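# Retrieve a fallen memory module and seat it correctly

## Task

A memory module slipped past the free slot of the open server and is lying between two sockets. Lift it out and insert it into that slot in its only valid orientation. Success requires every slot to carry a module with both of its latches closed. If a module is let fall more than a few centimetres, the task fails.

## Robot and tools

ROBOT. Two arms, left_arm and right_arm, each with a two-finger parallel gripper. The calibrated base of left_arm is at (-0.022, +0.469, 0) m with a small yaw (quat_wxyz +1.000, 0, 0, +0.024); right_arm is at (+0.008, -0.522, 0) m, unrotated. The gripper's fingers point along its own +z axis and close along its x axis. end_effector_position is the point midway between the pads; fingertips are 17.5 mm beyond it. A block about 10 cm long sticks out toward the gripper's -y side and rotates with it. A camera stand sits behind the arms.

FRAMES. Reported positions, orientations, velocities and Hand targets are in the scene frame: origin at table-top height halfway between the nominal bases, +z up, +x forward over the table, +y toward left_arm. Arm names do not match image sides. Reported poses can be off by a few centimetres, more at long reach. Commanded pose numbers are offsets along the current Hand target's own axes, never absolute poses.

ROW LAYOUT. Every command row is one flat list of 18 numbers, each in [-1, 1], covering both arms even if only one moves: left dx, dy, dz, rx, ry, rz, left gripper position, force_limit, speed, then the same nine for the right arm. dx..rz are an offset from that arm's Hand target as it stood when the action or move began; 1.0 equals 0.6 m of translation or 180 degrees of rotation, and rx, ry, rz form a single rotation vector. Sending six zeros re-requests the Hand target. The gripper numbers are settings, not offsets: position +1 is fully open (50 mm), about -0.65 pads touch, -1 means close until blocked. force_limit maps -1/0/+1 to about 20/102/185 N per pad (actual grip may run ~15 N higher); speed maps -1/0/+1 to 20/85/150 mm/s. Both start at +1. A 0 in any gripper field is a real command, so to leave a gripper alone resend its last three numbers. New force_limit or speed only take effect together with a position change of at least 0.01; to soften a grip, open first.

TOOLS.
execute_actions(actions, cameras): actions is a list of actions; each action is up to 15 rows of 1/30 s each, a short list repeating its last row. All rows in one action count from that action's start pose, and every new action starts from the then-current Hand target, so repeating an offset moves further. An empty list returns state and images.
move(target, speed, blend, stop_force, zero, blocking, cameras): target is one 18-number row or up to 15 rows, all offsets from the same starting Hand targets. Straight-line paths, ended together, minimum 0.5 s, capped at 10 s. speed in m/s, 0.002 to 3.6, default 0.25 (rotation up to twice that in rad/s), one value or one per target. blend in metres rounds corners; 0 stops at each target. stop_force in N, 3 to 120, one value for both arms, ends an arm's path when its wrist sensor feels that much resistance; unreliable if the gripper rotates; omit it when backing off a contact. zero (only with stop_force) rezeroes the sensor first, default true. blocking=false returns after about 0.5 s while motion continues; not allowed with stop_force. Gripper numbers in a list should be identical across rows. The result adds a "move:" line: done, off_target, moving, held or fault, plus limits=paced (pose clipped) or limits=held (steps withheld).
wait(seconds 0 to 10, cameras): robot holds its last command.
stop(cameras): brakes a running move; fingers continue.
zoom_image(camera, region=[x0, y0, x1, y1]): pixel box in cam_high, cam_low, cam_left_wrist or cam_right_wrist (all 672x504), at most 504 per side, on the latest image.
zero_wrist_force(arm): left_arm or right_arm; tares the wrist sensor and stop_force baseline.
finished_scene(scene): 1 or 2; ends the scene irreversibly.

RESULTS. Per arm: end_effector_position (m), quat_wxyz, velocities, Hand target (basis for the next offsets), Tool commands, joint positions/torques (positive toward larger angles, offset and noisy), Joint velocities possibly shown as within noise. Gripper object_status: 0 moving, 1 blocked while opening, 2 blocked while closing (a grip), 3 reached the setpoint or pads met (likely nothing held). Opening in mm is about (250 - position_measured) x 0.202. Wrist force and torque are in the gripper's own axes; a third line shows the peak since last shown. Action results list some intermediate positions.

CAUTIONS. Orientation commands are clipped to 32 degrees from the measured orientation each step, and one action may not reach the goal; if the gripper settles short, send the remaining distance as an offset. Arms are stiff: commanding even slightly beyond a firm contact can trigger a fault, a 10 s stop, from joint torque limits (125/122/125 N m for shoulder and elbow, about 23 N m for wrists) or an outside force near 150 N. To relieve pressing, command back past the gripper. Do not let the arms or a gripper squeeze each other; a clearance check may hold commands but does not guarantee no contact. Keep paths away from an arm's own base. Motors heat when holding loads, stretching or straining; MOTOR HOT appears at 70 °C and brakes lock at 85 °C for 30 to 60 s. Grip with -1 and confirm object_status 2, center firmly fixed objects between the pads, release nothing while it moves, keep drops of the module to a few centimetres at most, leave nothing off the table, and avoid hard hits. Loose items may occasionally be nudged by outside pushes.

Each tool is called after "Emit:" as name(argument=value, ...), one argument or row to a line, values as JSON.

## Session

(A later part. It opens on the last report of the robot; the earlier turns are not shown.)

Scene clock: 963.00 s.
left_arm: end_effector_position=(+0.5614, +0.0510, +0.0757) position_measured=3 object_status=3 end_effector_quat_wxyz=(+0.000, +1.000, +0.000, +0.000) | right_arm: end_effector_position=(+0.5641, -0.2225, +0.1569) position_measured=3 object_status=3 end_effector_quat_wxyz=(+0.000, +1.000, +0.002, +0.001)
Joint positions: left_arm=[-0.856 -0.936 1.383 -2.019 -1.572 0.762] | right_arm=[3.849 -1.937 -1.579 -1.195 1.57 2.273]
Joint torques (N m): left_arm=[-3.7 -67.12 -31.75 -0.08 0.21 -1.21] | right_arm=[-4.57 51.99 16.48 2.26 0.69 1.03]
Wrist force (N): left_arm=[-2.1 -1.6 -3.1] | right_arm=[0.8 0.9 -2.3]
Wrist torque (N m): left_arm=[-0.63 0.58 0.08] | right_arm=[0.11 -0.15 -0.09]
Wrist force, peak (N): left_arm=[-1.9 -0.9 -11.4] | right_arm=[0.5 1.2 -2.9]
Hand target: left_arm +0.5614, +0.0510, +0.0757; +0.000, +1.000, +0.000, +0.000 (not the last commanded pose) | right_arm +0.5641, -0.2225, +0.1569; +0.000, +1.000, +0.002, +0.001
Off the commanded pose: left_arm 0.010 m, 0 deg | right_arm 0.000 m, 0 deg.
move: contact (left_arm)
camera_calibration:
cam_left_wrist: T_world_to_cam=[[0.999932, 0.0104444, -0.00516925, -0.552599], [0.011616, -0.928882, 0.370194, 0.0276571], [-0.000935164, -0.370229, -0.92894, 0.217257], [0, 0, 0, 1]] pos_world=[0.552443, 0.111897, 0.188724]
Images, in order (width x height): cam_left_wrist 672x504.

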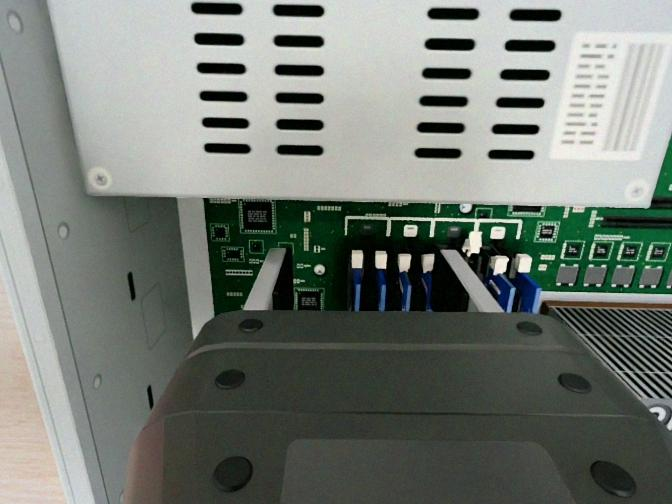

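Emit:
move(
  target=[
    [0,0,-0.004,0,0,0, 1, 1, 1, 0,0,0,0,0,0, 1,1,1],
    [0.0014,0,-0.004,0,0,0, 1, 1, 1, 0,0,0,0,0,0, 1,1,1],
  ],
  speed=0.03,
  cameras=[],
)

Emit:
move(
  target=[0,0,0.016,0,0,0, 1, 1, 1, 0,0,0,0,0,0, 1,1,1],
  speed=0.012,
  stop_force=5,
  cameras=["cam_left_wrist"],
)

Emit:
zoom_image(
  camera="cam_left_wrist",
  region=[390, 200, 490, 310],
)

Scene clock: 980.03 s.
left_arm: end_effector_position=(+0.5624, +0.0509, +0.0783) position_measured=3 object_status=3 end_effector_quat_wxyz=(+0.001, +1.000, +0.000, +0.000) | right_arm: end_effector_position=(+0.5641, -0.2225, +0.1569) position_measured=3 object_status=3 end_effector_quat_wxyz=(+0.000, +1.000, +0.002, +0.001)
Joint positions: left_arm=[-0.855 -0.937 1.378 -2.013 -1.572 0.763] | right_arm=[3.849 -1.937 -1.579 -1.195 1.57 2.273]
Joint torques (N m): left_arm=[3.9 -41.19 -20.08 -1.18 0.22 1.07] | right_arm=[-4.77 52.8 17.2 2.39 0.58 1.21]
Wrist force (N): left_arm=[-1.8 -3.1 3.2] | right_arm=[0.7 0.8 -2.9]
Wrist torque (N m): left_arm=[-0.59 0.36 0.06] | right_arm=[0.09 -0.13 -0.09]
Wrist force, peak (N): left_arm=[-2.0 -3.3 3.7] | right_arm=[1.1 1.3 -2.9]
Hand target: left_arm +0.5623, +0.0510, +0.0781; +0.000, +1.000, +0.000, +0.000 | right_arm +0.5641, -0.2225, +0.1569; +0.000, +1.000, +0.002, +0.001
Off the commanded pose: left_arm 0.000 m, 0 deg | right_arm 0.000 m, 0 deg.
move: done
No camera images: "cameras" was empty.

Scene clock: 981.43 s.
left_arm: end_effector_position=(+0.5623, +0.0510, +0.0756) position_measured=3 object_status=3 end_effector_quat_wxyz=(+0.000, +1.000, +0.000, +0.000) | right_arm: end_effector_position=(+0.5641, -0.2225, +0.1569) position_measured=3 object_status=3 end_effector_quat_wxyz=(+0.000, +1.000, +0.002, +0.001)
Joint positions: left_arm=[-0.855 -0.934 1.381 -2.018 -1.572 0.763] | right_arm=[3.849 -1.937 -1.579 -1.195 1.57 2.273]
Joint torques (N m): left_arm=[4.01 -66.28 -30.59 0.13 0.26 -0.03] | right_arm=[-5 51.87 16.92 2.42 0.52 1.24]
Wrist force (N): left_arm=[-1.8 -1.5 -4.8] | right_arm=[0.9 1.1 -2.8]
Wrist torque (N m): left_arm=[-0.66 0.58 0.09] | right_arm=[0.13 -0.17 -0.09]
Wrist force, peak (N): left_arm=[-2.2 -2.4 -12.4] | right_arm=[0.9 0.9 -2.9]
Hand target: left_arm +0.5623, +0.0510, +0.0756; +0.001, +1.000, +0.000, +0.000 (not the last commanded pose) | right_arm +0.5641, -0.2225, +0.1569; +0.000, +1.000, +0.002, +0.001
Off the commanded pose: left_arm 0.007 m, 0 deg | right_arm 0.000 m, 0 deg.
move: contact (left_arm)
camera_calibration:
cam_left_wrist: T_world_to_cam=[[0.999932, 0.0104799, -0.00507575, -0.55352], [0.0116143, -0.928882, 0.370195, 0.0275915], [-0.000835181, -0.370229, -0.92894, 0.217073], [0, 0, 0, 1]] pos_world=[0.553344, 0.111797, 0.188624]
Images, in order (width x height): cam_left_wrist 672x504.

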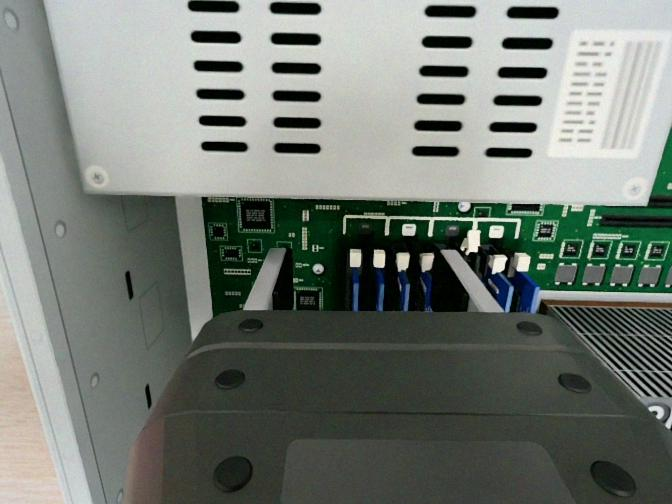

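Scaled by 4.582 from the camera's 672x504 image, which has a finer 960x720 frame.

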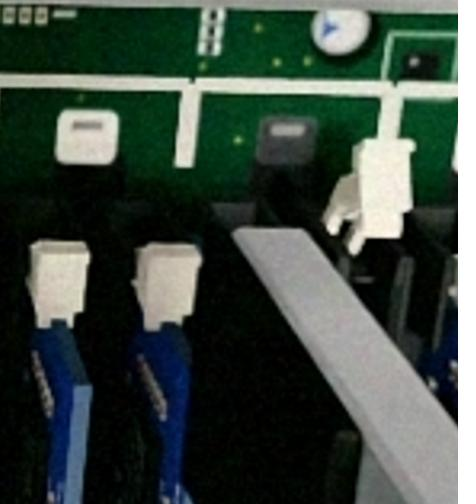

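Emit:
move(
  target=[
    [0,0,-0.004,0,0,0, 1, 1, 1, 0,0,0,0,0,0, 1,1,1],
    [0,-0.0100,-0.004,0,0,0, 1, 1, 1, 0,0,0,0,0,0, 1,1,1],
  ],
  speed=0.03,
  cameras=[],
)

Emit:
move(
  target=[0,0,0.0267,0,0,0, 1, 1, 1, 0,0,0,0,0,0, 1,1,1],
  speed=0.012,
  stop_force=4,
  cameras=["cam_left_wrist"],
)

Emit:
zoom_image(
  camera="cam_left_wrist",
  region=[390, 200, 490, 310],
)

Scene clock: 1079.40 s.
left_arm: end_effector_position=(+0.5623, +0.0572, +0.0781) position_measured=3 object_status=3 end_effector_quat_wxyz=(+0.001, +1.000, +0.000, +0.000) | right_arm: end_effector_position=(+0.5641, -0.2225, +0.1569) position_measured=3 object_status=3 end_effector_quat_wxyz=(+0.000, +1.000, +0.002, +0.001)
Joint positions: left_arm=[-0.849 -0.944 1.392 -2.019 -1.572 0.769] | right_arm=[3.849 -1.937 -1.579 -1.195 1.57 2.273]
Joint torques (N m): left_arm=[-4.02 -41.25 -34.91 -3.27 0.13 -1.27] | right_arm=[-3.96 51.98 18.05 3.04 0.35 1.13]
Wrist force (N): left_arm=[-1.8 -3.4 3.5] | right_arm=[0.8 1.0 -2.7]
Wrist torque (N m): left_arm=[-0.64 0.35 0.05] | right_arm=[0.13 -0.15 -0.09]
Wrist force, peak (N): left_arm=[-2.2 -1.6 -5.1] | right_arm=[0.3 1.1 -3.2]
Hand target: left_arm +0.5623, +0.0570, +0.0780; +0.001, +1.000, +0.000, +0.000 | right_arm +0.5641, -0.2225, +0.1569; +0.000, +1.000, +0.002, +0.001
Off the commanded pose: left_arm 0.000 m, 0 deg | right_arm 0.000 m, 0 deg.
move: done
No camera images: "cameras" was empty.

Scene clock: 1080.80 s.
left_arm: end_effector_position=(+0.5624, +0.0570, +0.0757) position_measured=3 object_status=3 end_effector_quat_wxyz=(+0.001, +1.000, +0.000, +0.000) | right_arm: end_effector_position=(+0.5641, -0.2225, +0.1569) position_measured=3 object_status=3 end_effector_quat_wxyz=(+0.000, +1.000, +0.002, +0.001)
Joint positions: left_arm=[-0.849 -0.942 1.394 -2.024 -1.572 0.769] | right_arm=[3.849 -1.937 -1.579 -1.195 1.57 2.273]
Joint torques (N m): left_arm=[2.86 -66.44 -31.25 0.05 0.02 -0.92] | right_arm=[-3.53 52.35 18.06 3.14 0.23 1.18]
Wrist force (N): left_arm=[-2.0 -1.7 -3.9] | right_arm=[0.5 0.9 -2.8]
Wrist torque (N m): left_arm=[-0.66 0.60 0.09] | right_arm=[0.11 -0.11 -0.09]
Wrist force, peak (N): left_arm=[-2.1 -2.5 -12.4] | right_arm=[0.6 1.1 -3.0]
Hand target: left_arm +0.5624, +0.0570, +0.0757; +0.001, +1.000, +0.000, +0.000 (not the last commanded pose) | right_arm +0.5641, -0.2225, +0.1569; +0.000, +1.000, +0.002, +0.001
Off the commanded pose: left_arm 0.014 m, 0 deg | right_arm 0.000 m, 0 deg.
move: contact (left_arm)
camera_calibration:
cam_left_wrist: T_world_to_cam=[[0.999934, 0.0104573, -0.00485563, -0.553624], [0.011512, -0.928799, 0.370404, 0.0331714], [-0.000636482, -0.370435, -0.928858, 0.219193], [0, 0, 0, 1]] pos_world=[0.553344, 0.117796, 0.188624]
Images, in order (width x height): cam_left_wrist 672x504.

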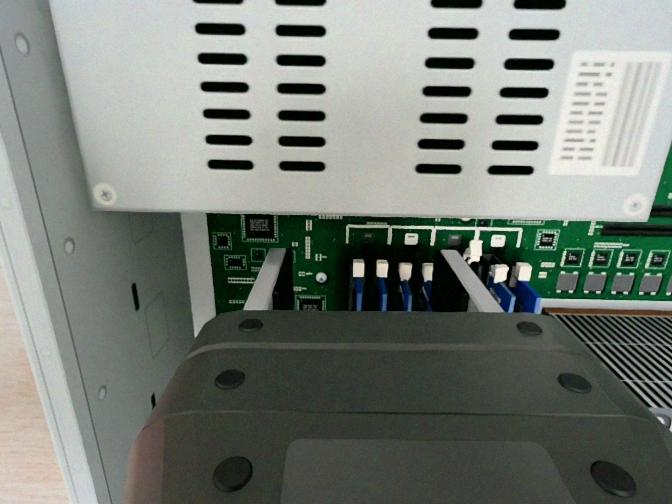

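Scaled by 4.582 from the camera's 672x504 image, which has a finer 960x720 frame.

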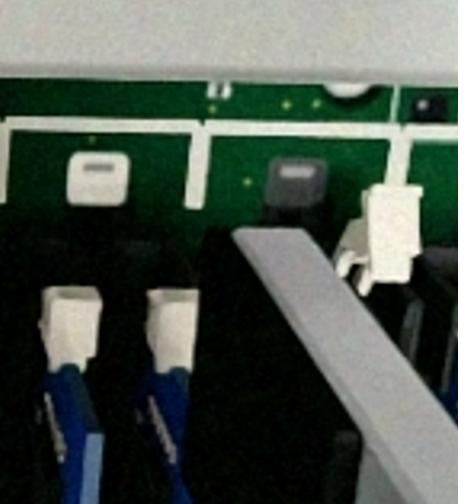

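Emit:
move(
  target=[
    [0,0,-0.004,0,0,0, 1, 1, 1, 0,0,0,0,0,0, 1,1,1],
    [0,-0.0092,-0.004,0,0,0, 1, 1, 1, 0,0,0,0,0,0, 1,1,1],
  ],
  speed=0.03,
  cameras=[],
)

Emit:
move(
  target=[0,0,0.0300,0,0,0, 1, 1, 1, 0,0,0,0,0,0, 1,1,1],
  speed=0.012,
  stop_force=4,
  cameras=["cam_left_wrist"],
)

Emit:
zoom_image(
  camera="cam_left_wrist",
  region=[390, 220, 490, 310],
)

Scene clock: 1114.77 s.
left_arm: end_effector_position=(+0.5624, +0.0626, +0.0782) position_measured=3 object_status=3 end_effector_quat_wxyz=(+0.001, +1.000, +0.000, +0.000) end_effector_velocity=(+0.001, -0.003, +0.002) end_effector_angular_velocity=(-0.002, -0.004, +0.001) | right_arm: end_effector_position=(+0.5641, -0.2225, +0.1569) position_measured=3 object_status=3 end_effector_quat_wxyz=(+0.000, +1.000, +0.002, +0.001)
Joint positions: left_arm=[-0.844 -0.951 1.404 -2.024 -1.572 0.775] | right_arm=[3.849 -1.937 -1.579 -1.195 1.57 2.273]
Joint velocities: left_arm=[-0.002 0 -0.005 0 0.002 -0.003] | right_arm=[within noise]
Joint torques (N m): left_arm=[-3.51 -40.26 -35.53 -3.15 -0.08 -1.26] | right_arm=[-4.32 52.51 18.73 3.33 0.1 1.17]
Wrist force (N): left_arm=[-2.1 -3.1 3.2] | right_arm=[0.7 0.6 -2.6]
Wrist torque (N m): left_arm=[-0.59 0.39 0.05] | right_arm=[0.05 -0.13 -0.09]
Wrist force, peak (N): left_arm=[-2.1 -3.4 3.6] | right_arm=[1.1 1.1 -2.9]
Hand target: left_arm +0.5624, +0.0625, +0.0781; +0.001, +1.000, +0.000, +0.000 | right_arm +0.5641, -0.2225, +0.1569; +0.000, +1.000, +0.002, +0.001
Off the commanded pose: left_arm 0.000 m, 0 deg | right_arm 0.000 m, 0 deg.
move: done
No camera images: "cameras" was empty.

Scene clock: 1116.40 s.
left_arm: end_effector_position=(+0.5624, +0.0625, +0.0729) position_measured=3 object_status=3 end_effector_quat_wxyz=(+0.001, +1.000, +0.000, +0.000) | right_arm: end_effector_position=(+0.5641, -0.2225, +0.1569) position_measured=3 object_status=3 end_effector_quat_wxyz=(+0.000, +1.000, +0.002, +0.001)
Joint positions: left_arm=[-0.844 -0.946 1.409 -2.034 -1.572 0.775] | right_arm=[3.849 -1.937 -1.579 -1.195 1.57 2.273]
Joint torques (N m): left_arm=[-3.26 -71.16 -34.9 -0.72 -0.26 -1.18] | right_arm=[-4.16 52.7 18.52 3.43 0.1 1.14]
Wrist force (N): left_arm=[-2.2 -2.6 1.4] | right_arm=[0.6 1.0 -2.7]
Wrist torque (N m): left_arm=[-0.58 0.48 0.06] | right_arm=[0.12 -0.13 -0.09]
Wrist force, peak (N): left_arm=[-2.1 -3.6 -7.6] | right_arm=[0.9 1.4 -2.8]
Hand target: left_arm +0.5624, +0.0625, +0.0729; +0.001, +1.000, +0.000, +0.000 (not the last commanded pose) | right_arm +0.5641, -0.2225, +0.1569; +0.000, +1.000, +0.002, +0.001
Off the commanded pose: left_arm 0.013 m, 0 deg | right_arm 0.000 m, 0 deg.
move: contact (left_arm)
camera_calibration:
cam_left_wrist: T_world_to_cam=[[0.999934, 0.0104573, -0.00485563, -0.553694], [0.011512, -0.928799, 0.370404, 0.0392799], [-0.000636482, -0.370435, -0.928858, 0.218722], [0, 0, 0, 1]] pos_world=[0.553344, 0.123296, 0.185924]
Images, in order (width x height): cam_left_wrist 672x504.

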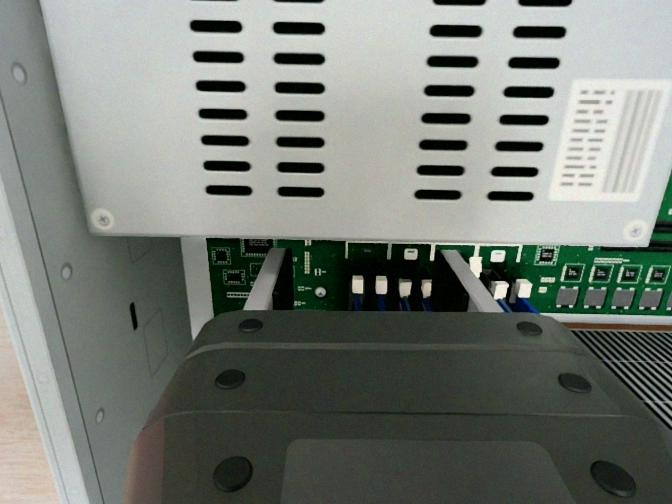

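Scaled by 5.040 from the camera's 672x504 image, which has a finer 960x720 frame.

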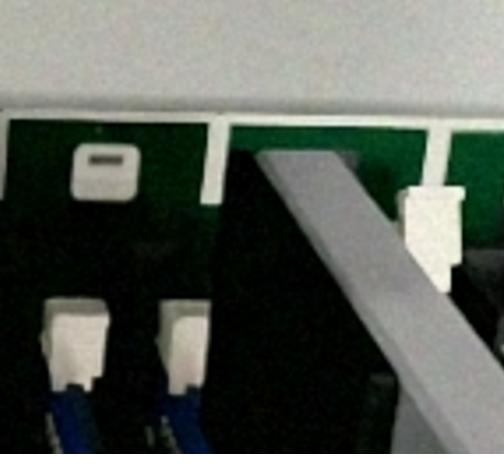

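Emit:
move(
  target=[
    [0,0,-0.003,0,0,0, 1, 1, 1, 0,0,0,0,0,0, 1,1,1],
    [0,-0.0060,-0.003,0,0,0, 1, 1, 1, 0,0,0,0,0,0, 1,1,1],
  ],
  speed=0.03,
  cameras=[],
)

Emit:
move(
  target=[0,0,0.0330,0,0,0, 1, 1, 1, 0,0,0,0,0,0, 1,1,1],
  speed=0.012,
  stop_force=4,
  cameras=["cam_left_wrist"],
)

Emit:
zoom_image(
  camera="cam_left_wrist",
  region=[390, 220, 490, 310],
)

Scene clock: 1128.70 s.
left_arm: end_effector_position=(+0.5624, +0.0662, +0.0749) position_measured=3 object_status=3 end_effector_quat_wxyz=(+0.001, +1.000, +0.000, +0.000) | right_arm: end_effector_position=(+0.5641, -0.2225, +0.1569) position_measured=3 object_status=3 end_effector_quat_wxyz=(+0.000, +1.000, +0.002, +0.001)
Joint positions: left_arm=[-0.84 -0.952 1.415 -2.034 -1.572 0.778] | right_arm=[3.849 -1.937 -1.579 -1.195 1.57 2.273]
Joint torques (N m): left_arm=[-4.04 -39.54 -35.89 -3.58 -0.25 -1.3] | right_arm=[-3.49 51.62 18.94 3.44 0.16 1.06]
Wrist force (N): left_arm=[-2.1 -3.2 3.2] | right_arm=[0.8 0.9 -2.6]
Wrist torque (N m): left_arm=[-0.59 0.42 0.05] | right_arm=[0.11 -0.15 -0.09]
Wrist force, peak (N): left_arm=[-2.2 -4.0 3.4] | right_arm=[0.7 1.0 -3.1]
Hand target: left_arm +0.5624, +0.0661, +0.0747; +0.001, +1.000, +0.000, +0.000 | right_arm +0.5641, -0.2225, +0.1569; +0.000, +1.000, +0.002, +0.001
Off the commanded pose: left_arm 0.000 m, 0 deg | right_arm 0.000 m, 0 deg.
move: done
No camera images: "cameras" was empty.

Scene clock: 1130.83 s.
left_arm: end_effector_position=(+0.5624, +0.0661, +0.0632) position_measured=3 object_status=3 end_effector_quat_wxyz=(+0.001, +1.000, +0.000, +0.000) | right_arm: end_effector_position=(+0.5641, -0.2225, +0.1569) position_measured=3 object_status=3 end_effector_quat_wxyz=(+0.000, +1.000, +0.002, +0.001)
Joint positions: left_arm=[-0.84 -0.939 1.426 -2.058 -1.572 0.778] | right_arm=[3.849 -1.937 -1.579 -1.195 1.57 2.273]
Joint torques (N m): left_arm=[-3.72 -72.64 -34.91 -0.7 -0.62 -1.21] | right_arm=[-3.56 52.08 18.94 3.51 -0.02 1.17]
Wrist force (N): left_arm=[-2.1 -2.7 2.9] | right_arm=[0.6 1.0 -2.8]
Wrist torque (N m): left_arm=[-0.54 0.42 0.05] | right_arm=[0.11 -0.12 -0.09]
Wrist force, peak (N): left_arm=[-2.8 -4.3 -2.6] | right_arm=[0.9 0.8 -3.1]
Hand target: left_arm +0.5624, +0.0661, +0.0632; +0.001, +1.000, +0.000, +0.000 (not the last commanded pose) | right_arm +0.5641, -0.2225, +0.1569; +0.000, +1.000, +0.002, +0.001
Off the commanded pose: left_arm 0.008 m, 0 deg | right_arm 0.000 m, 0 deg.
move: contact (left_arm)
camera_calibration:
cam_left_wrist: T_world_to_cam=[[0.999934, 0.0104573, -0.00485563, -0.553779], [0.011512, -0.928799, 0.370404, 0.0462165], [-0.000636482, -0.370435, -0.928858, 0.211046], [0, 0, 0, 1]] pos_world=[0.553344, 0.126896, 0.176224]
Images, in order (width x height): cam_left_wrist 672x504.

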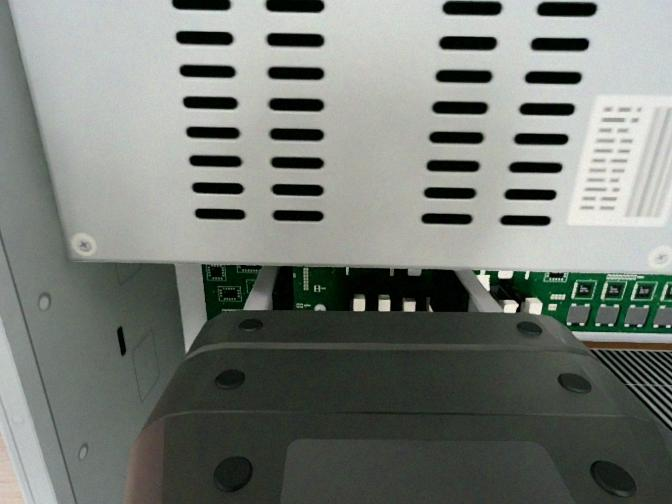

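Scaled by 5.040 from the camera's 672x504 image, which has a finer 960x720 frame.

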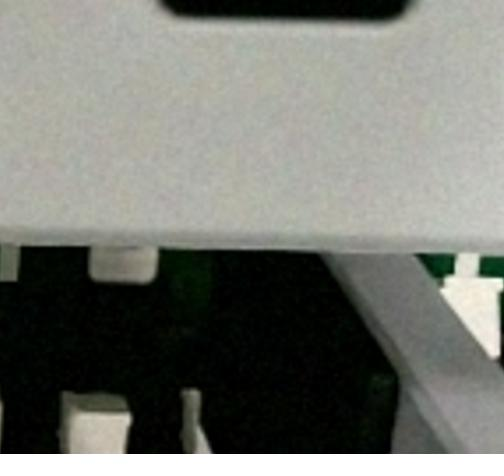

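Emit:
move(
  target=[
    [0,0,-0.035,0,0,0, 1, 1, 1, 0,0,0,0,0,0, 1,1,1],
    [0.045,0.0068,-0.035,0,0,0, -0.32, 0, 0, 0,0,0,0,0,0, 1,1,1],
  ],
  speed=0.1,
  cameras=["cam_left_wrist"],
)

Emit:
zoom_image(
  camera="cam_left_wrist",
  region=[310, 220, 410, 320],
)

Scene clock: 1175.37 s.
left_arm: end_effector_position=(+0.5894, +0.0620, +0.0842) position_measured=200 object_status=3 end_effector_quat_wxyz=(+0.001, +1.000, +0.000, +0.000) | right_arm: end_effector_position=(+0.5641, -0.2225, +0.1569) position_measured=3 object_status=3 end_effector_quat_wxyz=(+0.000, +1.000, +0.002, +0.001)
Joint positions: left_arm=[-0.817 -0.907 1.31 -1.975 -1.572 0.801] | right_arm=[3.849 -1.937 -1.579 -1.195 1.57 2.273]
Joint torques (N m): left_arm=[-3.78 -75.71 -36.31 -6.19 -1.38 0.3] | right_arm=[-3.84 51.98 19.22 3.82 -0.06 1.13]
Wrist force (N): left_arm=[-1.9 -3.4 3.4] | right_arm=[0.7 1.1 -2.6]
Wrist torque (N m): left_arm=[-0.63 0.38 0.05] | right_arm=[0.13 -0.14 -0.09]
Wrist force, peak (N): left_arm=[-3.6 -3.1 3.5] | right_arm=[0.8 0.8 -3.2]
Hand target: left_arm +0.5894, +0.0620, +0.0842; +0.001, +1.000, +0.000, +0.000 | right_arm +0.5641, -0.2225, +0.1569; +0.000, +1.000, +0.002, +0.001
Off the commanded pose: left_arm 0.000 m, 0 deg | right_arm 0.000 m, 0 deg.
move: done
camera_calibration:
cam_left_wrist: T_world_to_cam=[[0.999934, 0.0104569, -0.00485661, -0.580633], [0.0115121, -0.928765, 0.370491, 0.0343902], [-0.000636464, -0.370522, -0.928823, 0.229091], [0, 0, 0, 1]] pos_world=[0.580344, 0.122895, 0.197224]
Images, in order (width x height): cam_left_wrist 672x504.

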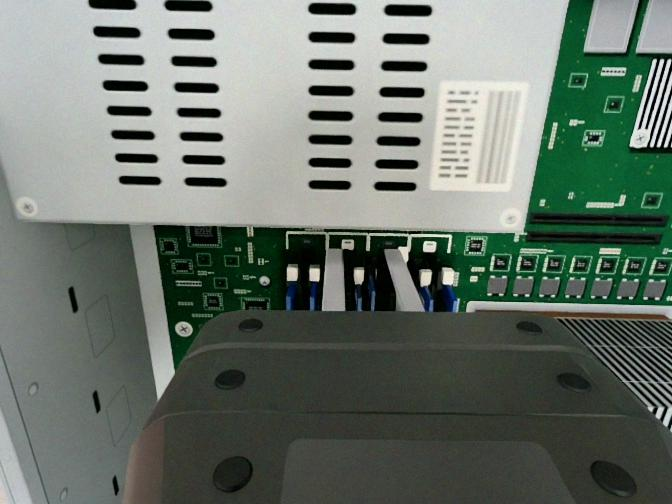

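Scaled by 5.040 from the camera's 672x504 image, which has a finer 960x720 frame.

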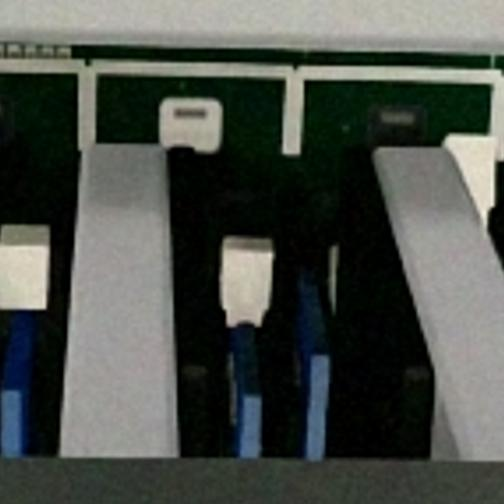

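Emit:
move(
  target=[
    [0.0075,0,0,0,0,0, -0.386, 0, 0, 0,0,0,0,0,0, 1,1,1],
    [0.0075,0,0.0117,0,0,0, -0.386, 0, 0, 0,0,0,0,0,0, 1,1,1],
  ],
  speed=0.04,
  cameras=["cam_left_wrist"],
)

Emit:
zoom_image(
  camera="cam_left_wrist",
  region=[310, 220, 410, 320],
)

Scene clock: 1192.00 s.
left_arm: end_effector_position=(+0.5939, +0.0621, +0.0768) position_measured=210 object_status=3 end_effector_quat_wxyz=(+0.000, +1.000, +0.000, +0.000) end_effector_velocity=(-0.001, +0.001, +0.001) end_effector_angular_velocity=(+0.001, +0.004, +0.001) | right_arm: end_effector_position=(+0.5641, -0.2225, +0.1569) position_measured=3 object_status=3 end_effector_quat_wxyz=(+0.000, +1.000, +0.002, +0.001)
Joint positions: left_arm=[-0.813 -0.891 1.303 -1.984 -1.572 0.805] | right_arm=[3.849 -1.937 -1.579 -1.195 1.57 2.273]
Joint velocities: left_arm=[0 -0.002 -0.001 0.007 -0.002 0] | right_arm=[within noise]
Joint torques (N m): left_arm=[-3.89 -76.94 -37.1 -0.18 -1.25 -1.26] | right_arm=[-3.38 52.66 19.89 3.89 -0.03 1.15]
Wrist force (N): left_arm=[-2.0 -3.3 3.3] | right_arm=[0.9 0.9 -2.6]
Wrist torque (N m): left_arm=[-0.59 0.39 0.05] | right_arm=[0.10 -0.16 -0.09]
Wrist force, peak (N): left_arm=[-2.1 -3.1 4.1] | right_arm=[0.8 1.0 -3.1]
Hand target: left_arm +0.5939, +0.0620, +0.0772; +0.001, +1.000, +0.000, +0.000 | right_arm +0.5641, -0.2225, +0.1569; +0.000, +1.000, +0.002, +0.001
Off the commanded pose: left_arm 0.000 m, 0 deg | right_arm 0.000 m, 0 deg.
move: done
camera_calibration:
cam_left_wrist: T_world_to_cam=[[0.999931, 0.0105732, -0.00511158, -0.585132], [0.0117143, -0.92888, 0.370194, 0.0370335], [-0.00083391, -0.370229, -0.92894, 0.222323], [0, 0, 0, 1]] pos_world=[0.584843, 0.122897, 0.189824]
Images, in order (width x height): cam_left_wrist 672x504.

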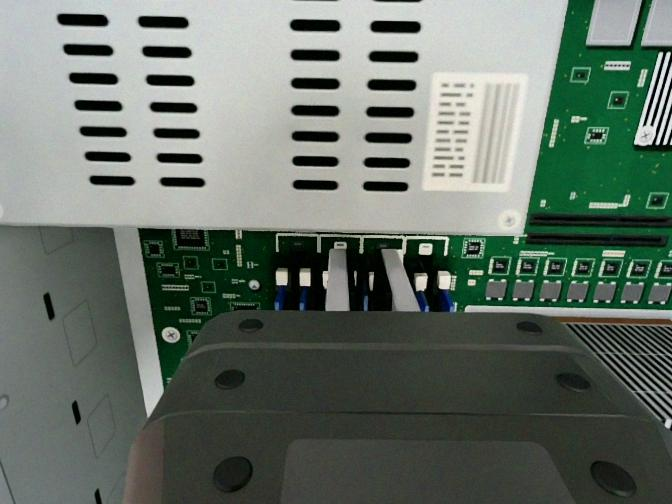

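Scaled by 5.040 from the camera's 672x504 image, which has a finer 960x720 frame.

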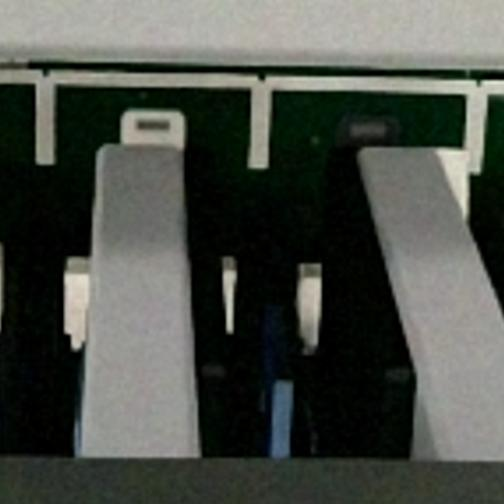

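Emit:
move(
  target=[
    [0.0020,0,0,0,0,0, -0.386, 0, 0, 0,0,0,0,0,0, 1,1,1],
    [0.0020,0,0.0200,0,0,0, -0.386, 0, 0, 0,0,0,0,0,0, 1,1,1],
  ],
  speed=0.02,
  stop_force=6,
  cameras=["cam_left_wrist"],
)

Emit:
zoom_image(
  camera="cam_left_wrist",
  region=[310, 220, 410, 320],
)

Scene clock: 1202.77 s.
left_arm: end_effector_position=(+0.5951, +0.0620, +0.0652) position_measured=210 object_status=3 end_effector_quat_wxyz=(+0.001, +1.000, +0.000, +0.000) | right_arm: end_effector_position=(+0.5641, -0.2225, +0.1569) position_measured=3 object_status=3 end_effector_quat_wxyz=(+0.000, +1.000, +0.002, +0.001)
Joint positions: left_arm=[-0.812 -0.877 1.312 -2.006 -1.572 0.806] | right_arm=[3.849 -1.937 -1.579 -1.195 1.57 2.273]
Joint torques (N m): left_arm=[-4.15 -76.13 -36.36 -0.18 -0.4 -1.23] | right_arm=[-3.57 51.86 19.78 4.07 -0.23 1.07]
Wrist force (N): left_arm=[-2.0 -3.0 3.3] | right_arm=[0.6 1.1 -2.5]
Wrist torque (N m): left_arm=[-0.55 0.41 0.05] | right_arm=[0.14 -0.13 -0.09]
Wrist force, peak (N): left_arm=[-2.2 -3.5 3.5] | right_arm=[0.8 1.1 -3.0]
Hand target: left_arm +0.5951, +0.0620, +0.0652; +0.001, +1.000, +0.000, +0.000 | right_arm +0.5641, -0.2225, +0.1569; +0.000, +1.000, +0.002, +0.001
Off the commanded pose: left_arm 0.000 m, 0 deg | right_arm 0.000 m, 0 deg.
move: done
camera_calibration:
cam_left_wrist: T_world_to_cam=[[0.999934, 0.0104569, -0.00485661, -0.586424], [0.0115121, -0.928765, 0.370491, 0.0412711], [-0.000636464, -0.370522, -0.928823, 0.21141], [0, 0, 0, 1]] pos_world=[0.586044, 0.122795, 0.178224]
Images, in order (width x height): cam_left_wrist 672x504.

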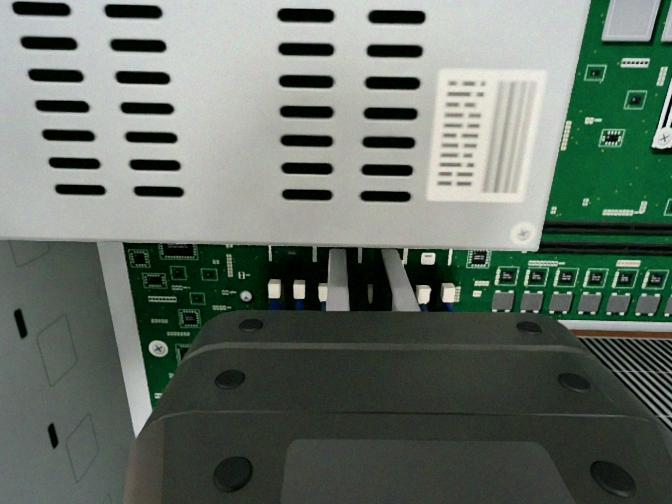

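Scaled by 5.040 from the camera's 672x504 image, which has a finer 960x720 frame.

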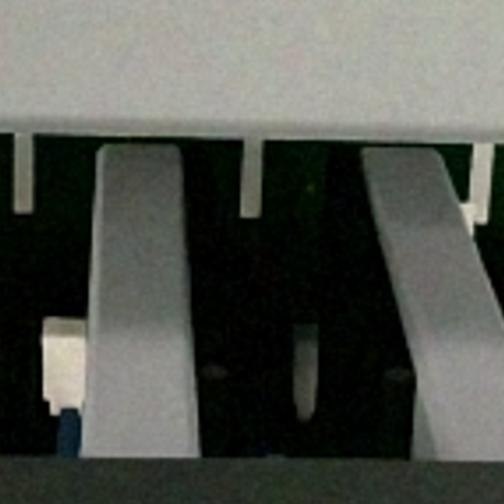

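Emit:
execute_actions(
  actions=[
    [[0,0,0,0,0,0,-1,-0.6,-0.8,0,0,0,0,0,0,1,1,1]],
    [[0,0,0,0,0,0,-1,-0.6,-0.8,0,0,0,0,0,0,1,1,1]],
  ],
  cameras=["cam_left_wrist"],
)

Emit:
zoom_image(
  camera="cam_left_wrist",
  region=[310, 220, 410, 320],
)

Scene clock: 1208.93 s.
left_arm: end_effector_position=(+0.5951, +0.0620, +0.0652) position_measured=251 object_status=3 end_effector_quat_wxyz=(+0.001, +1.000, +0.000, +0.000) | right_arm: end_effector_position=(+0.5641, -0.2225, +0.1569) position_measured=3 object_status=3 end_effector_quat_wxyz=(+0.000, +1.000, +0.002, +0.001)
Joint positions: left_arm=[-0.812 -0.877 1.312 -2.006 -1.572 0.806] | right_arm=[3.849 -1.937 -1.579 -1.195 1.57 2.273]
Joint torques (N m): left_arm=[-3.98 -76.16 -35.37 -0.3 0.25 -1.19] | right_arm=[-2.81 52.41 20.03 4.22 -0.27 1.14]
Wrist force (N): left_arm=[-1.7 -3.0 3.2] | right_arm=[0.7 1.0 -2.6]
Wrist torque (N m): left_arm=[-0.55 0.35 0.06] | right_arm=[0.12 -0.15 -0.10]
Wrist force, peak (N): left_arm=[-1.9 -3.3 3.5] | right_arm=[0.9 1.2 -2.8]
Hand target: left_arm +0.5951, +0.0620, +0.0652; +0.001, +1.000, +0.000, +0.000 | right_arm +0.5641, -0.2225, +0.1569; +0.000, +1.000, +0.002, +0.001
Off the commanded pose: left_arm 0.000 m, 0 deg | right_arm 0.000 m, 0 deg.
Step readings (end_effector_position of left_arm | right_arm):
0: (+0.5951, +0.0620, +0.0652) | (+0.5641, -0.2225, +0.1569)
1: (+0.5951, +0.0620, +0.0652) | (+0.5641, -0.2225, +0.1569)
2: (+0.5951, +0.0620, +0.0652) | (+0.5641, -0.2225, +0.1569)
4: (+0.5951, +0.0620, +0.0652) | (+0.5641, -0.2225, +0.1569)
8: (+0.5951, +0.0620, +0.0652) | (+0.5641, -0.2225, +0.1569)
15: (+0.5951, +0.0620, +0.0652) | (+0.5641, -0.2225, +0.1569)
16: (+0.5951, +0.0620, +0.0652) | (+0.5641, -0.2225, +0.1569)
17: (+0.5951, +0.0620, +0.0652) | (+0.5641, -0.2225, +0.1569)
19: (+0.5951, +0.0620, +0.0652) | (+0.5641, -0.2225, +0.1569)
23: (+0.5951, +0.0620, +0.0652) | (+0.5641, -0.2225, +0.1569)
30: (+0.5951, +0.0620, +0.0652) | (+0.5641, -0.2225, +0.1569)
camera_calibration:
cam_left_wrist: T_world_to_cam=[[0.999934, 0.0104569, -0.00485661, -0.586424], [0.0115121, -0.928765, 0.370491, 0.0412711], [-0.000636464, -0.370522, -0.928823, 0.21141], [0, 0, 0, 1]] pos_world=[0.586044, 0.122795, 0.178224]
Images, in order (width x height): cam_left_wrist 672x504.

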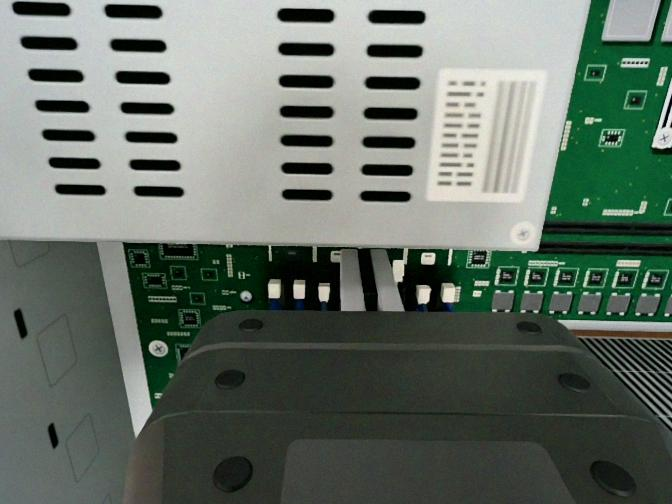

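Scaled by 5.040 from the camera's 672x504 image, which has a finer 960x720 frame.

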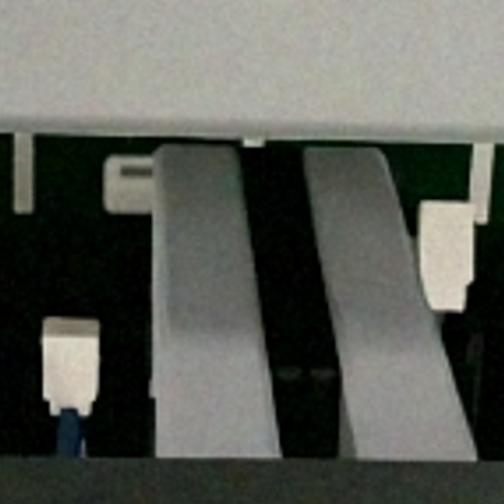

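Emit:
execute_actions(
  actions=[
    [[0,0,0,0,0,0,-0.386,-0.6,-0.8,0,0,0,0,0,0,1,1,1]],
  ],
  cameras=[],
)

Emit:
move(
  target=[0,0,-0.0200,0,0,0, -0.386, -0.6, -0.8, 0,0,0,0,0,0, 1,1,1],
  speed=0.06,
  cameras=["cam_left_wrist"],
)

Emit:
zoom_image(
  camera="cam_left_wrist",
  region=[310, 220, 410, 320],
)

Scene clock: 1226.40 s.
left_arm: end_effector_position=(+0.5951, +0.0620, +0.0652) position_measured=210 object_status=3 end_effector_quat_wxyz=(+0.001, +1.000, +0.000, +0.000) | right_arm: end_effector_position=(+0.5641, -0.2225, +0.1569) position_measured=3 object_status=3 end_effector_quat_wxyz=(+0.000, +1.000, +0.002, +0.001)
Joint positions: left_arm=[-0.812 -0.877 1.312 -2.006 -1.572 0.806] | right_arm=[3.849 -1.937 -1.579 -1.195 1.57 2.273]
Joint torques (N m): left_arm=[-4.06 -75.59 -32.81 -0.45 0.86 -1.28] | right_arm=[-2.95 52.28 20.81 4.35 -0.31 1.19]
Wrist force (N): left_arm=[-2.1 -3.3 3.1] | right_arm=[0.8 0.9 -2.8]
Wrist torque (N m): left_arm=[-0.62 0.41 0.05] | right_arm=[0.11 -0.15 -0.09]
Wrist force, peak (N): left_arm=[-2.2 -3.3 3.6] | right_arm=[0.9 1.1 -3.0]
Hand target: left_arm +0.5951, +0.0620, +0.0652; +0.001, +1.000, +0.000, +0.000 | right_arm +0.5641, -0.2225, +0.1569; +0.000, +1.000, +0.002, +0.001
Off the commanded pose: left_arm 0.000 m, 0 deg | right_arm 0.000 m, 0 deg.
Step readings (end_effector_position of left_arm | right_arm):
0: (+0.5951, +0.0620, +0.0652) | (+0.5641, -0.2225, +0.1569)
1: (+0.5951, +0.0620, +0.0652) | (+0.5641, -0.2225, +0.1569)
2: (+0.5951, +0.0620, +0.0652) | (+0.5641, -0.2225, +0.1569)
4: (+0.5951, +0.0620, +0.0652) | (+0.5641, -0.2225, +0.1569)
8: (+0.5951, +0.0620, +0.0652) | (+0.5641, -0.2225, +0.1569)
15: (+0.5951, +0.0620, +0.0652) | (+0.5641, -0.2225, +0.1569)
No camera images: "cameras" was empty.

Scene clock: 1227.13 s.
left_arm: end_effector_position=(+0.5951, +0.0620, +0.0775) position_measured=210 object_status=3 end_effector_quat_wxyz=(+0.001, +1.000, +0.000, +0.000) | right_arm: end_effector_position=(+0.5641, -0.2225, +0.1569) position_measured=3 object_status=3 end_effector_quat_wxyz=(+0.000, +1.000, +0.002, +0.001)
Joint positions: left_arm=[-0.812 -0.889 1.299 -1.981 -1.572 0.806] | right_arm=[3.849 -1.937 -1.579 -1.195 1.57 2.273]
Joint torques (N m): left_arm=[-1.48 -50.71 -16.7 -6.46 0.88 -0.53] | right_arm=[-2.96 52.22 20.14 4.41 -0.42 1.17]
Wrist force (N): left_arm=[-1.9 -3.2 3.3] | right_arm=[0.7 1.1 -2.6]
Wrist torque (N m): left_arm=[-0.60 0.38 0.05] | right_arm=[0.14 -0.12 -0.09]
Wrist force, peak (N): left_arm=[-2.2 -3.1 3.8] | right_arm=[0.6 0.8 -3.1]
Hand target: left_arm +0.5951, +0.0620, +0.0772; +0.001, +1.000, +0.000, +0.000 | right_arm +0.5641, -0.2225, +0.1569; +0.000, +1.000, +0.002, +0.001
Off the commanded pose: left_arm 0.000 m, 0 deg | right_arm 0.000 m, 0 deg.
move: done
camera_calibration:
cam_left_wrist: T_world_to_cam=[[0.999934, 0.0104922, -0.00476355, -0.586387], [0.0115104, -0.928751, 0.370525, 0.0367437], [-0.000536519, -0.370555, -0.92881, 0.222685], [0, 0, 0, 1]] pos_world=[0.586045, 0.122795, 0.190424]
Images, in order (width x height): cam_left_wrist 672x504.

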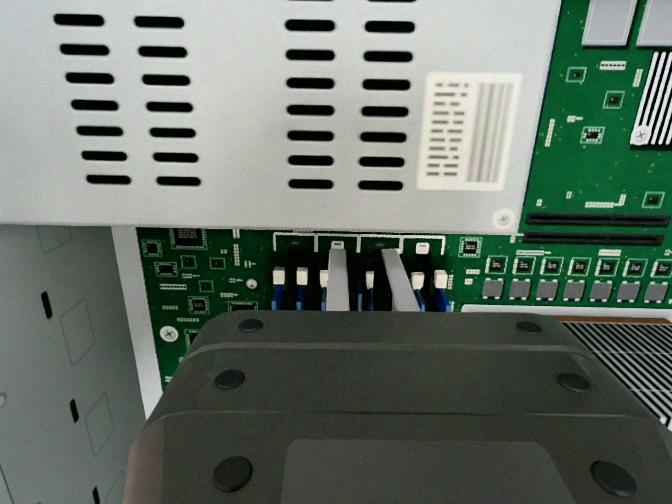

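Scaled by 5.040 from the camera's 672x504 image, which has a finer 960x720 frame.

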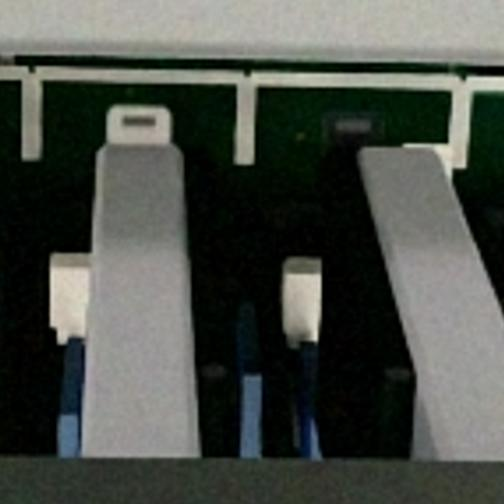

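Emit:
move(
  target=[
    [-0.0018,0.0027,0,0,0,0, -0.386, -0.6, -0.8, 0,0,0,0,0,0, 1,1,1],
    [-0.0018,0.0027,0.0200,0,0,0, -0.386, -0.6, -0.8, 0,0,0,0,0,0, 1,1,1],
  ],
  speed=0.02,
  stop_force=6,
  cameras=["cam_left_wrist"],
)

Emit:
zoom_image(
  camera="cam_left_wrist",
  region=[310, 220, 410, 320],
)

Scene clock: 1242.17 s.
left_arm: end_effector_position=(+0.5940, +0.0604, +0.0652) position_measured=210 object_status=3 end_effector_quat_wxyz=(+0.001, +1.000, +0.000, +0.000) | right_arm: end_effector_position=(+0.5641, -0.2225, +0.1569) position_measured=3 object_status=3 end_effector_quat_wxyz=(+0.000, +1.000, +0.002, +0.001)
Joint positions: left_arm=[-0.815 -0.877 1.312 -2.006 -1.572 0.804] | right_arm=[3.849 -1.937 -1.579 -1.195 1.57 2.273]
Joint torques (N m): left_arm=[7.49 -76.66 -36.29 -0.24 0.35 0.99] | right_arm=[-2.75 52.35 21.28 4.64 -0.42 1.12]
Wrist force (N): left_arm=[-2.1 -3.0 3.2] | right_arm=[0.9 0.9 -2.7]
Wrist torque (N m): left_arm=[-0.57 0.40 0.05] | right_arm=[0.11 -0.17 -0.09]
Wrist force, peak (N): left_arm=[-2.2 -3.5 3.4] | right_arm=[0.9 1.3 -2.9]
Hand target: left_arm +0.5940, +0.0604, +0.0652; +0.001, +1.000, +0.000, +0.000 | right_arm +0.5641, -0.2225, +0.1569; +0.000, +1.000, +0.002, +0.001
Off the commanded pose: left_arm 0.000 m, 0 deg | right_arm 0.000 m, 0 deg.
move: done
camera_calibration:
cam_left_wrist: T_world_to_cam=[[0.999934, 0.0104569, -0.00485661, -0.585407], [0.0115121, -0.928765, 0.370491, 0.0397966], [-0.000636464, -0.370522, -0.928823, 0.210817], [0, 0, 0, 1]] pos_world=[0.585044, 0.121195, 0.178224]
Images, in order (width x height): cam_left_wrist 672x504.

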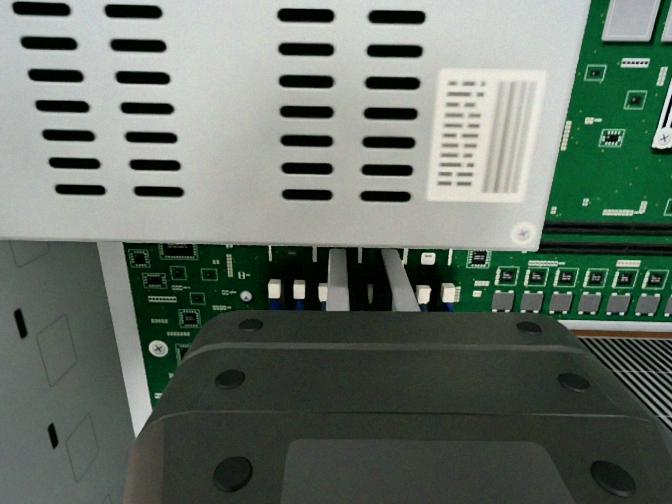

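Scaled by 5.040 from the camera's 672x504 image, which has a finer 960x720 frame.

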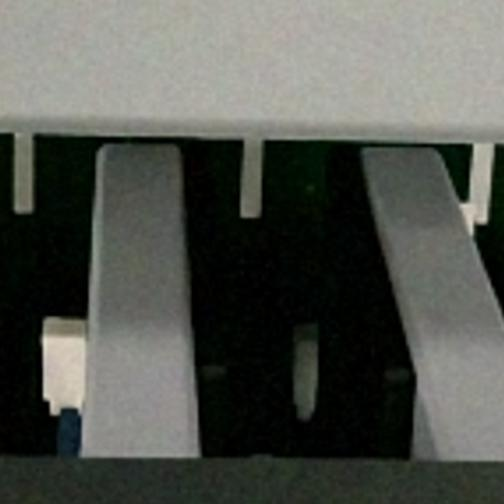

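Emit:
wait(
  seconds=0.1,
  cameras=["cam_left_wrist","cam_high"],
)

Emit:
zoom_image(
  camera="cam_left_wrist",
  region=[310, 220, 410, 320],
)

Scene clock: 1252.07 s.
left_arm: end_effector_position=(+0.5940, +0.0604, +0.0652) position_measured=210 object_status=3 end_effector_quat_wxyz=(+0.001, +1.000, +0.000, +0.000) | right_arm: end_effector_position=(+0.5641, -0.2225, +0.1569) position_measured=3 object_status=3 end_effector_quat_wxyz=(+0.000, +1.000, +0.002, +0.001)
Joint positions: left_arm=[-0.815 -0.877 1.312 -2.006 -1.572 0.804] | right_arm=[3.849 -1.937 -1.579 -1.195 1.57 2.273]
Joint torques (N m): left_arm=[7.23 -76.34 -35.99 -0.23 0.46 0.48] | right_arm=[-2.66 52.42 21.14 4.72 -0.52 1.2]
Wrist force (N): left_arm=[-1.8 -3.3 3.2] | right_arm=[0.7 0.8 -2.8]
Wrist torque (N m): left_arm=[-0.62 0.36 0.05] | right_arm=[0.10 -0.14 -0.09]
Wrist force, peak (N): left_arm=[-2.2 -3.3 3.4] | right_arm=[0.8 1.2 -2.9]
Hand target: left_arm +0.5940, +0.0604, +0.0652; +0.001, +1.000, +0.000, +0.000 | right_arm +0.5641, -0.2225, +0.1569; +0.000, +1.000, +0.002, +0.001
Tool commands: left_gripper/position=-0.386 left_gripper/force_limit=-0.6 left_gripper/speed=-0.8 right_gripper/position=+1.0 right_gripper/force_limit=+1.0 right_gripper/speed=+1.0
Off the commanded pose: left_arm 0.000 m, 0 deg | right_arm 0.000 m, 0 deg.
wait: 0.10 s; at rest from the start
camera_calibration:
cam_left_wrist: T_world_to_cam=[[0.999934, 0.0104569, -0.00485661, -0.585407], [0.0115121, -0.928765, 0.370491, 0.0397966], [-0.000636464, -0.370522, -0.928823, 0.210817], [0, 0, 0, 1]] pos_world=[0.585044, 0.121195, 0.178224]
Images, in order (width x height): cam_high 672x504, cam_left_wrist 672x504.

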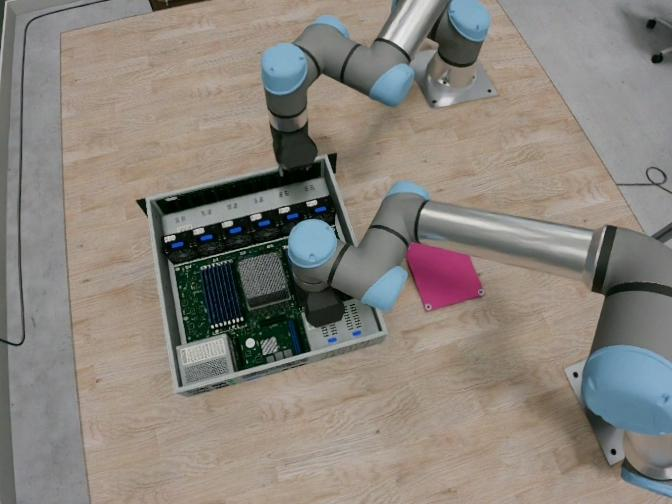

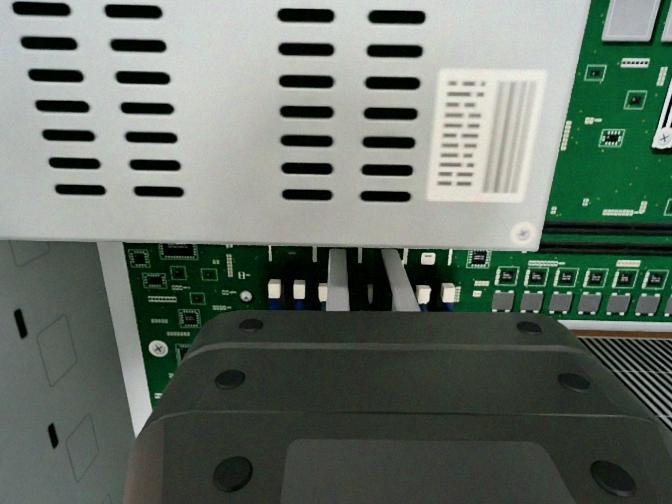

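Scaled by 5.040 from the camera's 672x504 image, which has a finer 960x720 frame.

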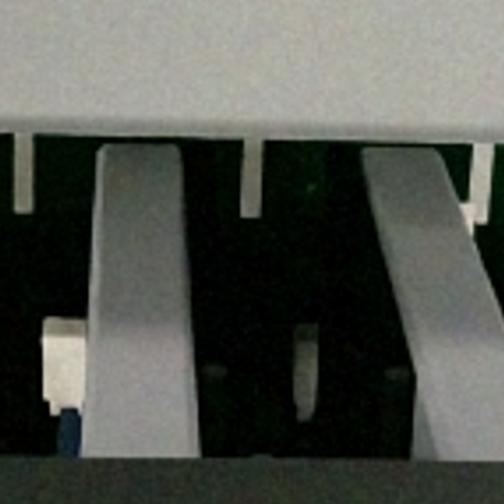

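Emit:
move(
  target=[0,0.0020,0,0,0,0, -0.386, -0.6, -0.8, 0,0,0,0,0,0, 1,1,1],
  speed=0.02,
  stop_force=6,
  cameras=["cam_left_wrist"],
)

Emit:
zoom_image(
  camera="cam_left_wrist",
  region=[310, 220, 410, 320],
)

Scene clock: 1273.70 s.
left_arm: end_effector_position=(+0.5940, +0.0591, +0.0652) position_measured=210 object_status=3 end_effector_quat_wxyz=(+0.001, +1.000, +0.000, +0.000) | right_arm: end_effector_position=(+0.5641, -0.2225, +0.1569) position_measured=3 object_status=3 end_effector_quat_wxyz=(+0.000, +1.000, +0.002, +0.001)
Joint positions: left_arm=[-0.816 -0.876 1.309 -2.005 -1.572 0.802] | right_arm=[3.849 -1.937 -1.579 -1.195 1.57 2.273]
Joint torques (N m): left_arm=[-1.17 -41.61 -27.59 -1.14 0.57 -0.19] | right_arm=[-2.61 51.85 21.37 4.91 -0.56 1.16]
Wrist force (N): left_arm=[-1.9 -3.1 3.1] | right_arm=[0.5 1.2 -2.8]
Wrist torque (N m): left_arm=[-0.58 0.38 0.05] | right_arm=[0.15 -0.11 -0.09]
Wrist force, peak (N): left_arm=[-2.2 -3.3 3.5] | right_arm=[1.0 0.9 -3.0]
Hand target: left_arm +0.5940, +0.0592, +0.0652; +0.001, +1.000, +0.000, +0.000 | right_arm +0.5641, -0.2225, +0.1569; +0.000, +1.000, +0.002, +0.001
Off the commanded pose: left_arm 0.000 m, 0 deg | right_arm 0.000 m, 0 deg.
move: done
camera_calibration:
cam_left_wrist: T_world_to_cam=[[0.999934, 0.0104924, -0.00476313, -0.585416], [0.0115104, -0.928764, 0.370492, 0.0386828], [-0.000536481, -0.370522, -0.928823, 0.210314], [0, 0, 0, 1]] pos_world=[0.585045, 0.119995, 0.178224]
Images, in order (width x height): cam_left_wrist 672x504.

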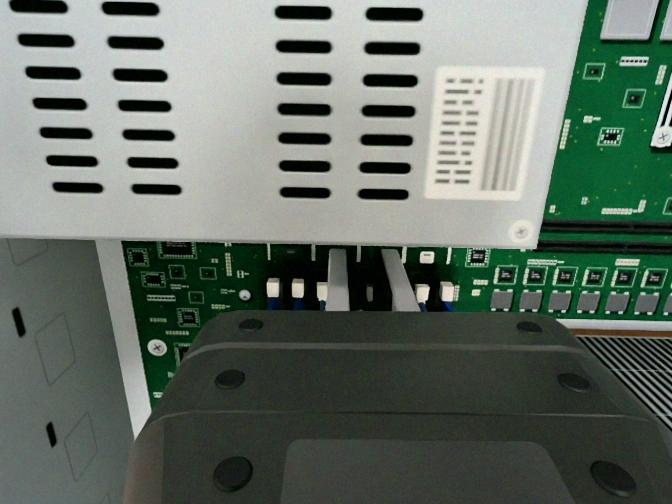

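Scaled by 5.040 from the camera's 672x504 image, which has a finer 960x720 frame.

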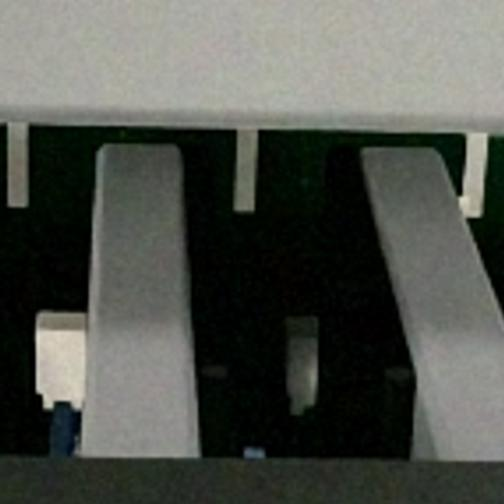

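Emit:
move(
  target=[-0.0015,0.0020,0,0,0,0, -0.386, -0.6, -0.8, 0,0,0,0,0,0, 1,1,1],
  speed=0.02,
  stop_force=6,
  cameras=["cam_left_wrist"],
)

Emit:
zoom_image(
  camera="cam_left_wrist",
  region=[310, 220, 410, 320],
)

Scene clock: 1289.57 s.
left_arm: end_effector_position=(+0.5931, +0.0580, +0.0652) position_measured=210 object_status=3 end_effector_quat_wxyz=(+0.001, +1.000, +0.000, +0.000) | right_arm: end_effector_position=(+0.5641, -0.2225, +0.1569) position_measured=3 object_status=3 end_effector_quat_wxyz=(+0.000, +1.000, +0.002, +0.001)
Joint positions: left_arm=[-0.818 -0.876 1.309 -2.005 -1.572 0.8] | right_arm=[3.849 -1.937 -1.579 -1.195 1.57 2.273]
Joint torques (N m): left_arm=[2.02 -76.65 -15.3 -6.03 0.91 1.13] | right_arm=[-2.47 52.42 22.05 4.89 -0.62 1.06]
Wrist force (N): left_arm=[-2.0 -3.1 3.3] | right_arm=[0.6 0.8 -2.8]
Wrist torque (N m): left_arm=[-0.58 0.40 0.05] | right_arm=[0.09 -0.12 -0.09]
Wrist force, peak (N): left_arm=[-2.3 -3.3 3.6] | right_arm=[0.9 1.1 -3.0]
Hand target: left_arm +0.5931, +0.0580, +0.0652; +0.001, +1.000, +0.000, +0.000 | right_arm +0.5641, -0.2225, +0.1569; +0.000, +1.000, +0.002, +0.001
Off the commanded pose: left_arm 0.000 m, 0 deg | right_arm 0.000 m, 0 deg.
move: done
camera_calibration:
cam_left_wrist: T_world_to_cam=[[0.999934, 0.0104569, -0.00485661, -0.584382], [0.0115121, -0.928765, 0.370491, 0.037579], [-0.000636464, -0.370522, -0.928823, 0.209927], [0, 0, 0, 1]] pos_world=[0.584044, 0.118795, 0.178224]
Images, in order (width x height): cam_left_wrist 672x504.

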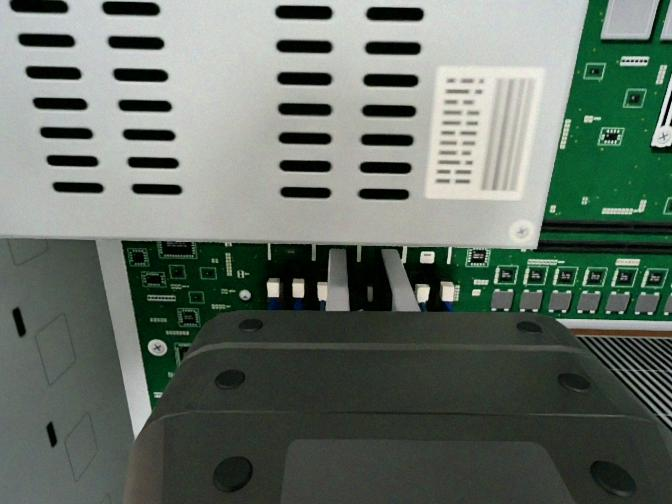

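Scaled by 5.040 from the camera's 672x504 image, which has a finer 960x720 frame.

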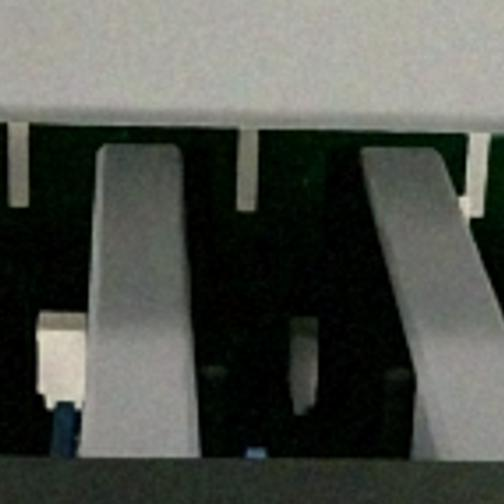

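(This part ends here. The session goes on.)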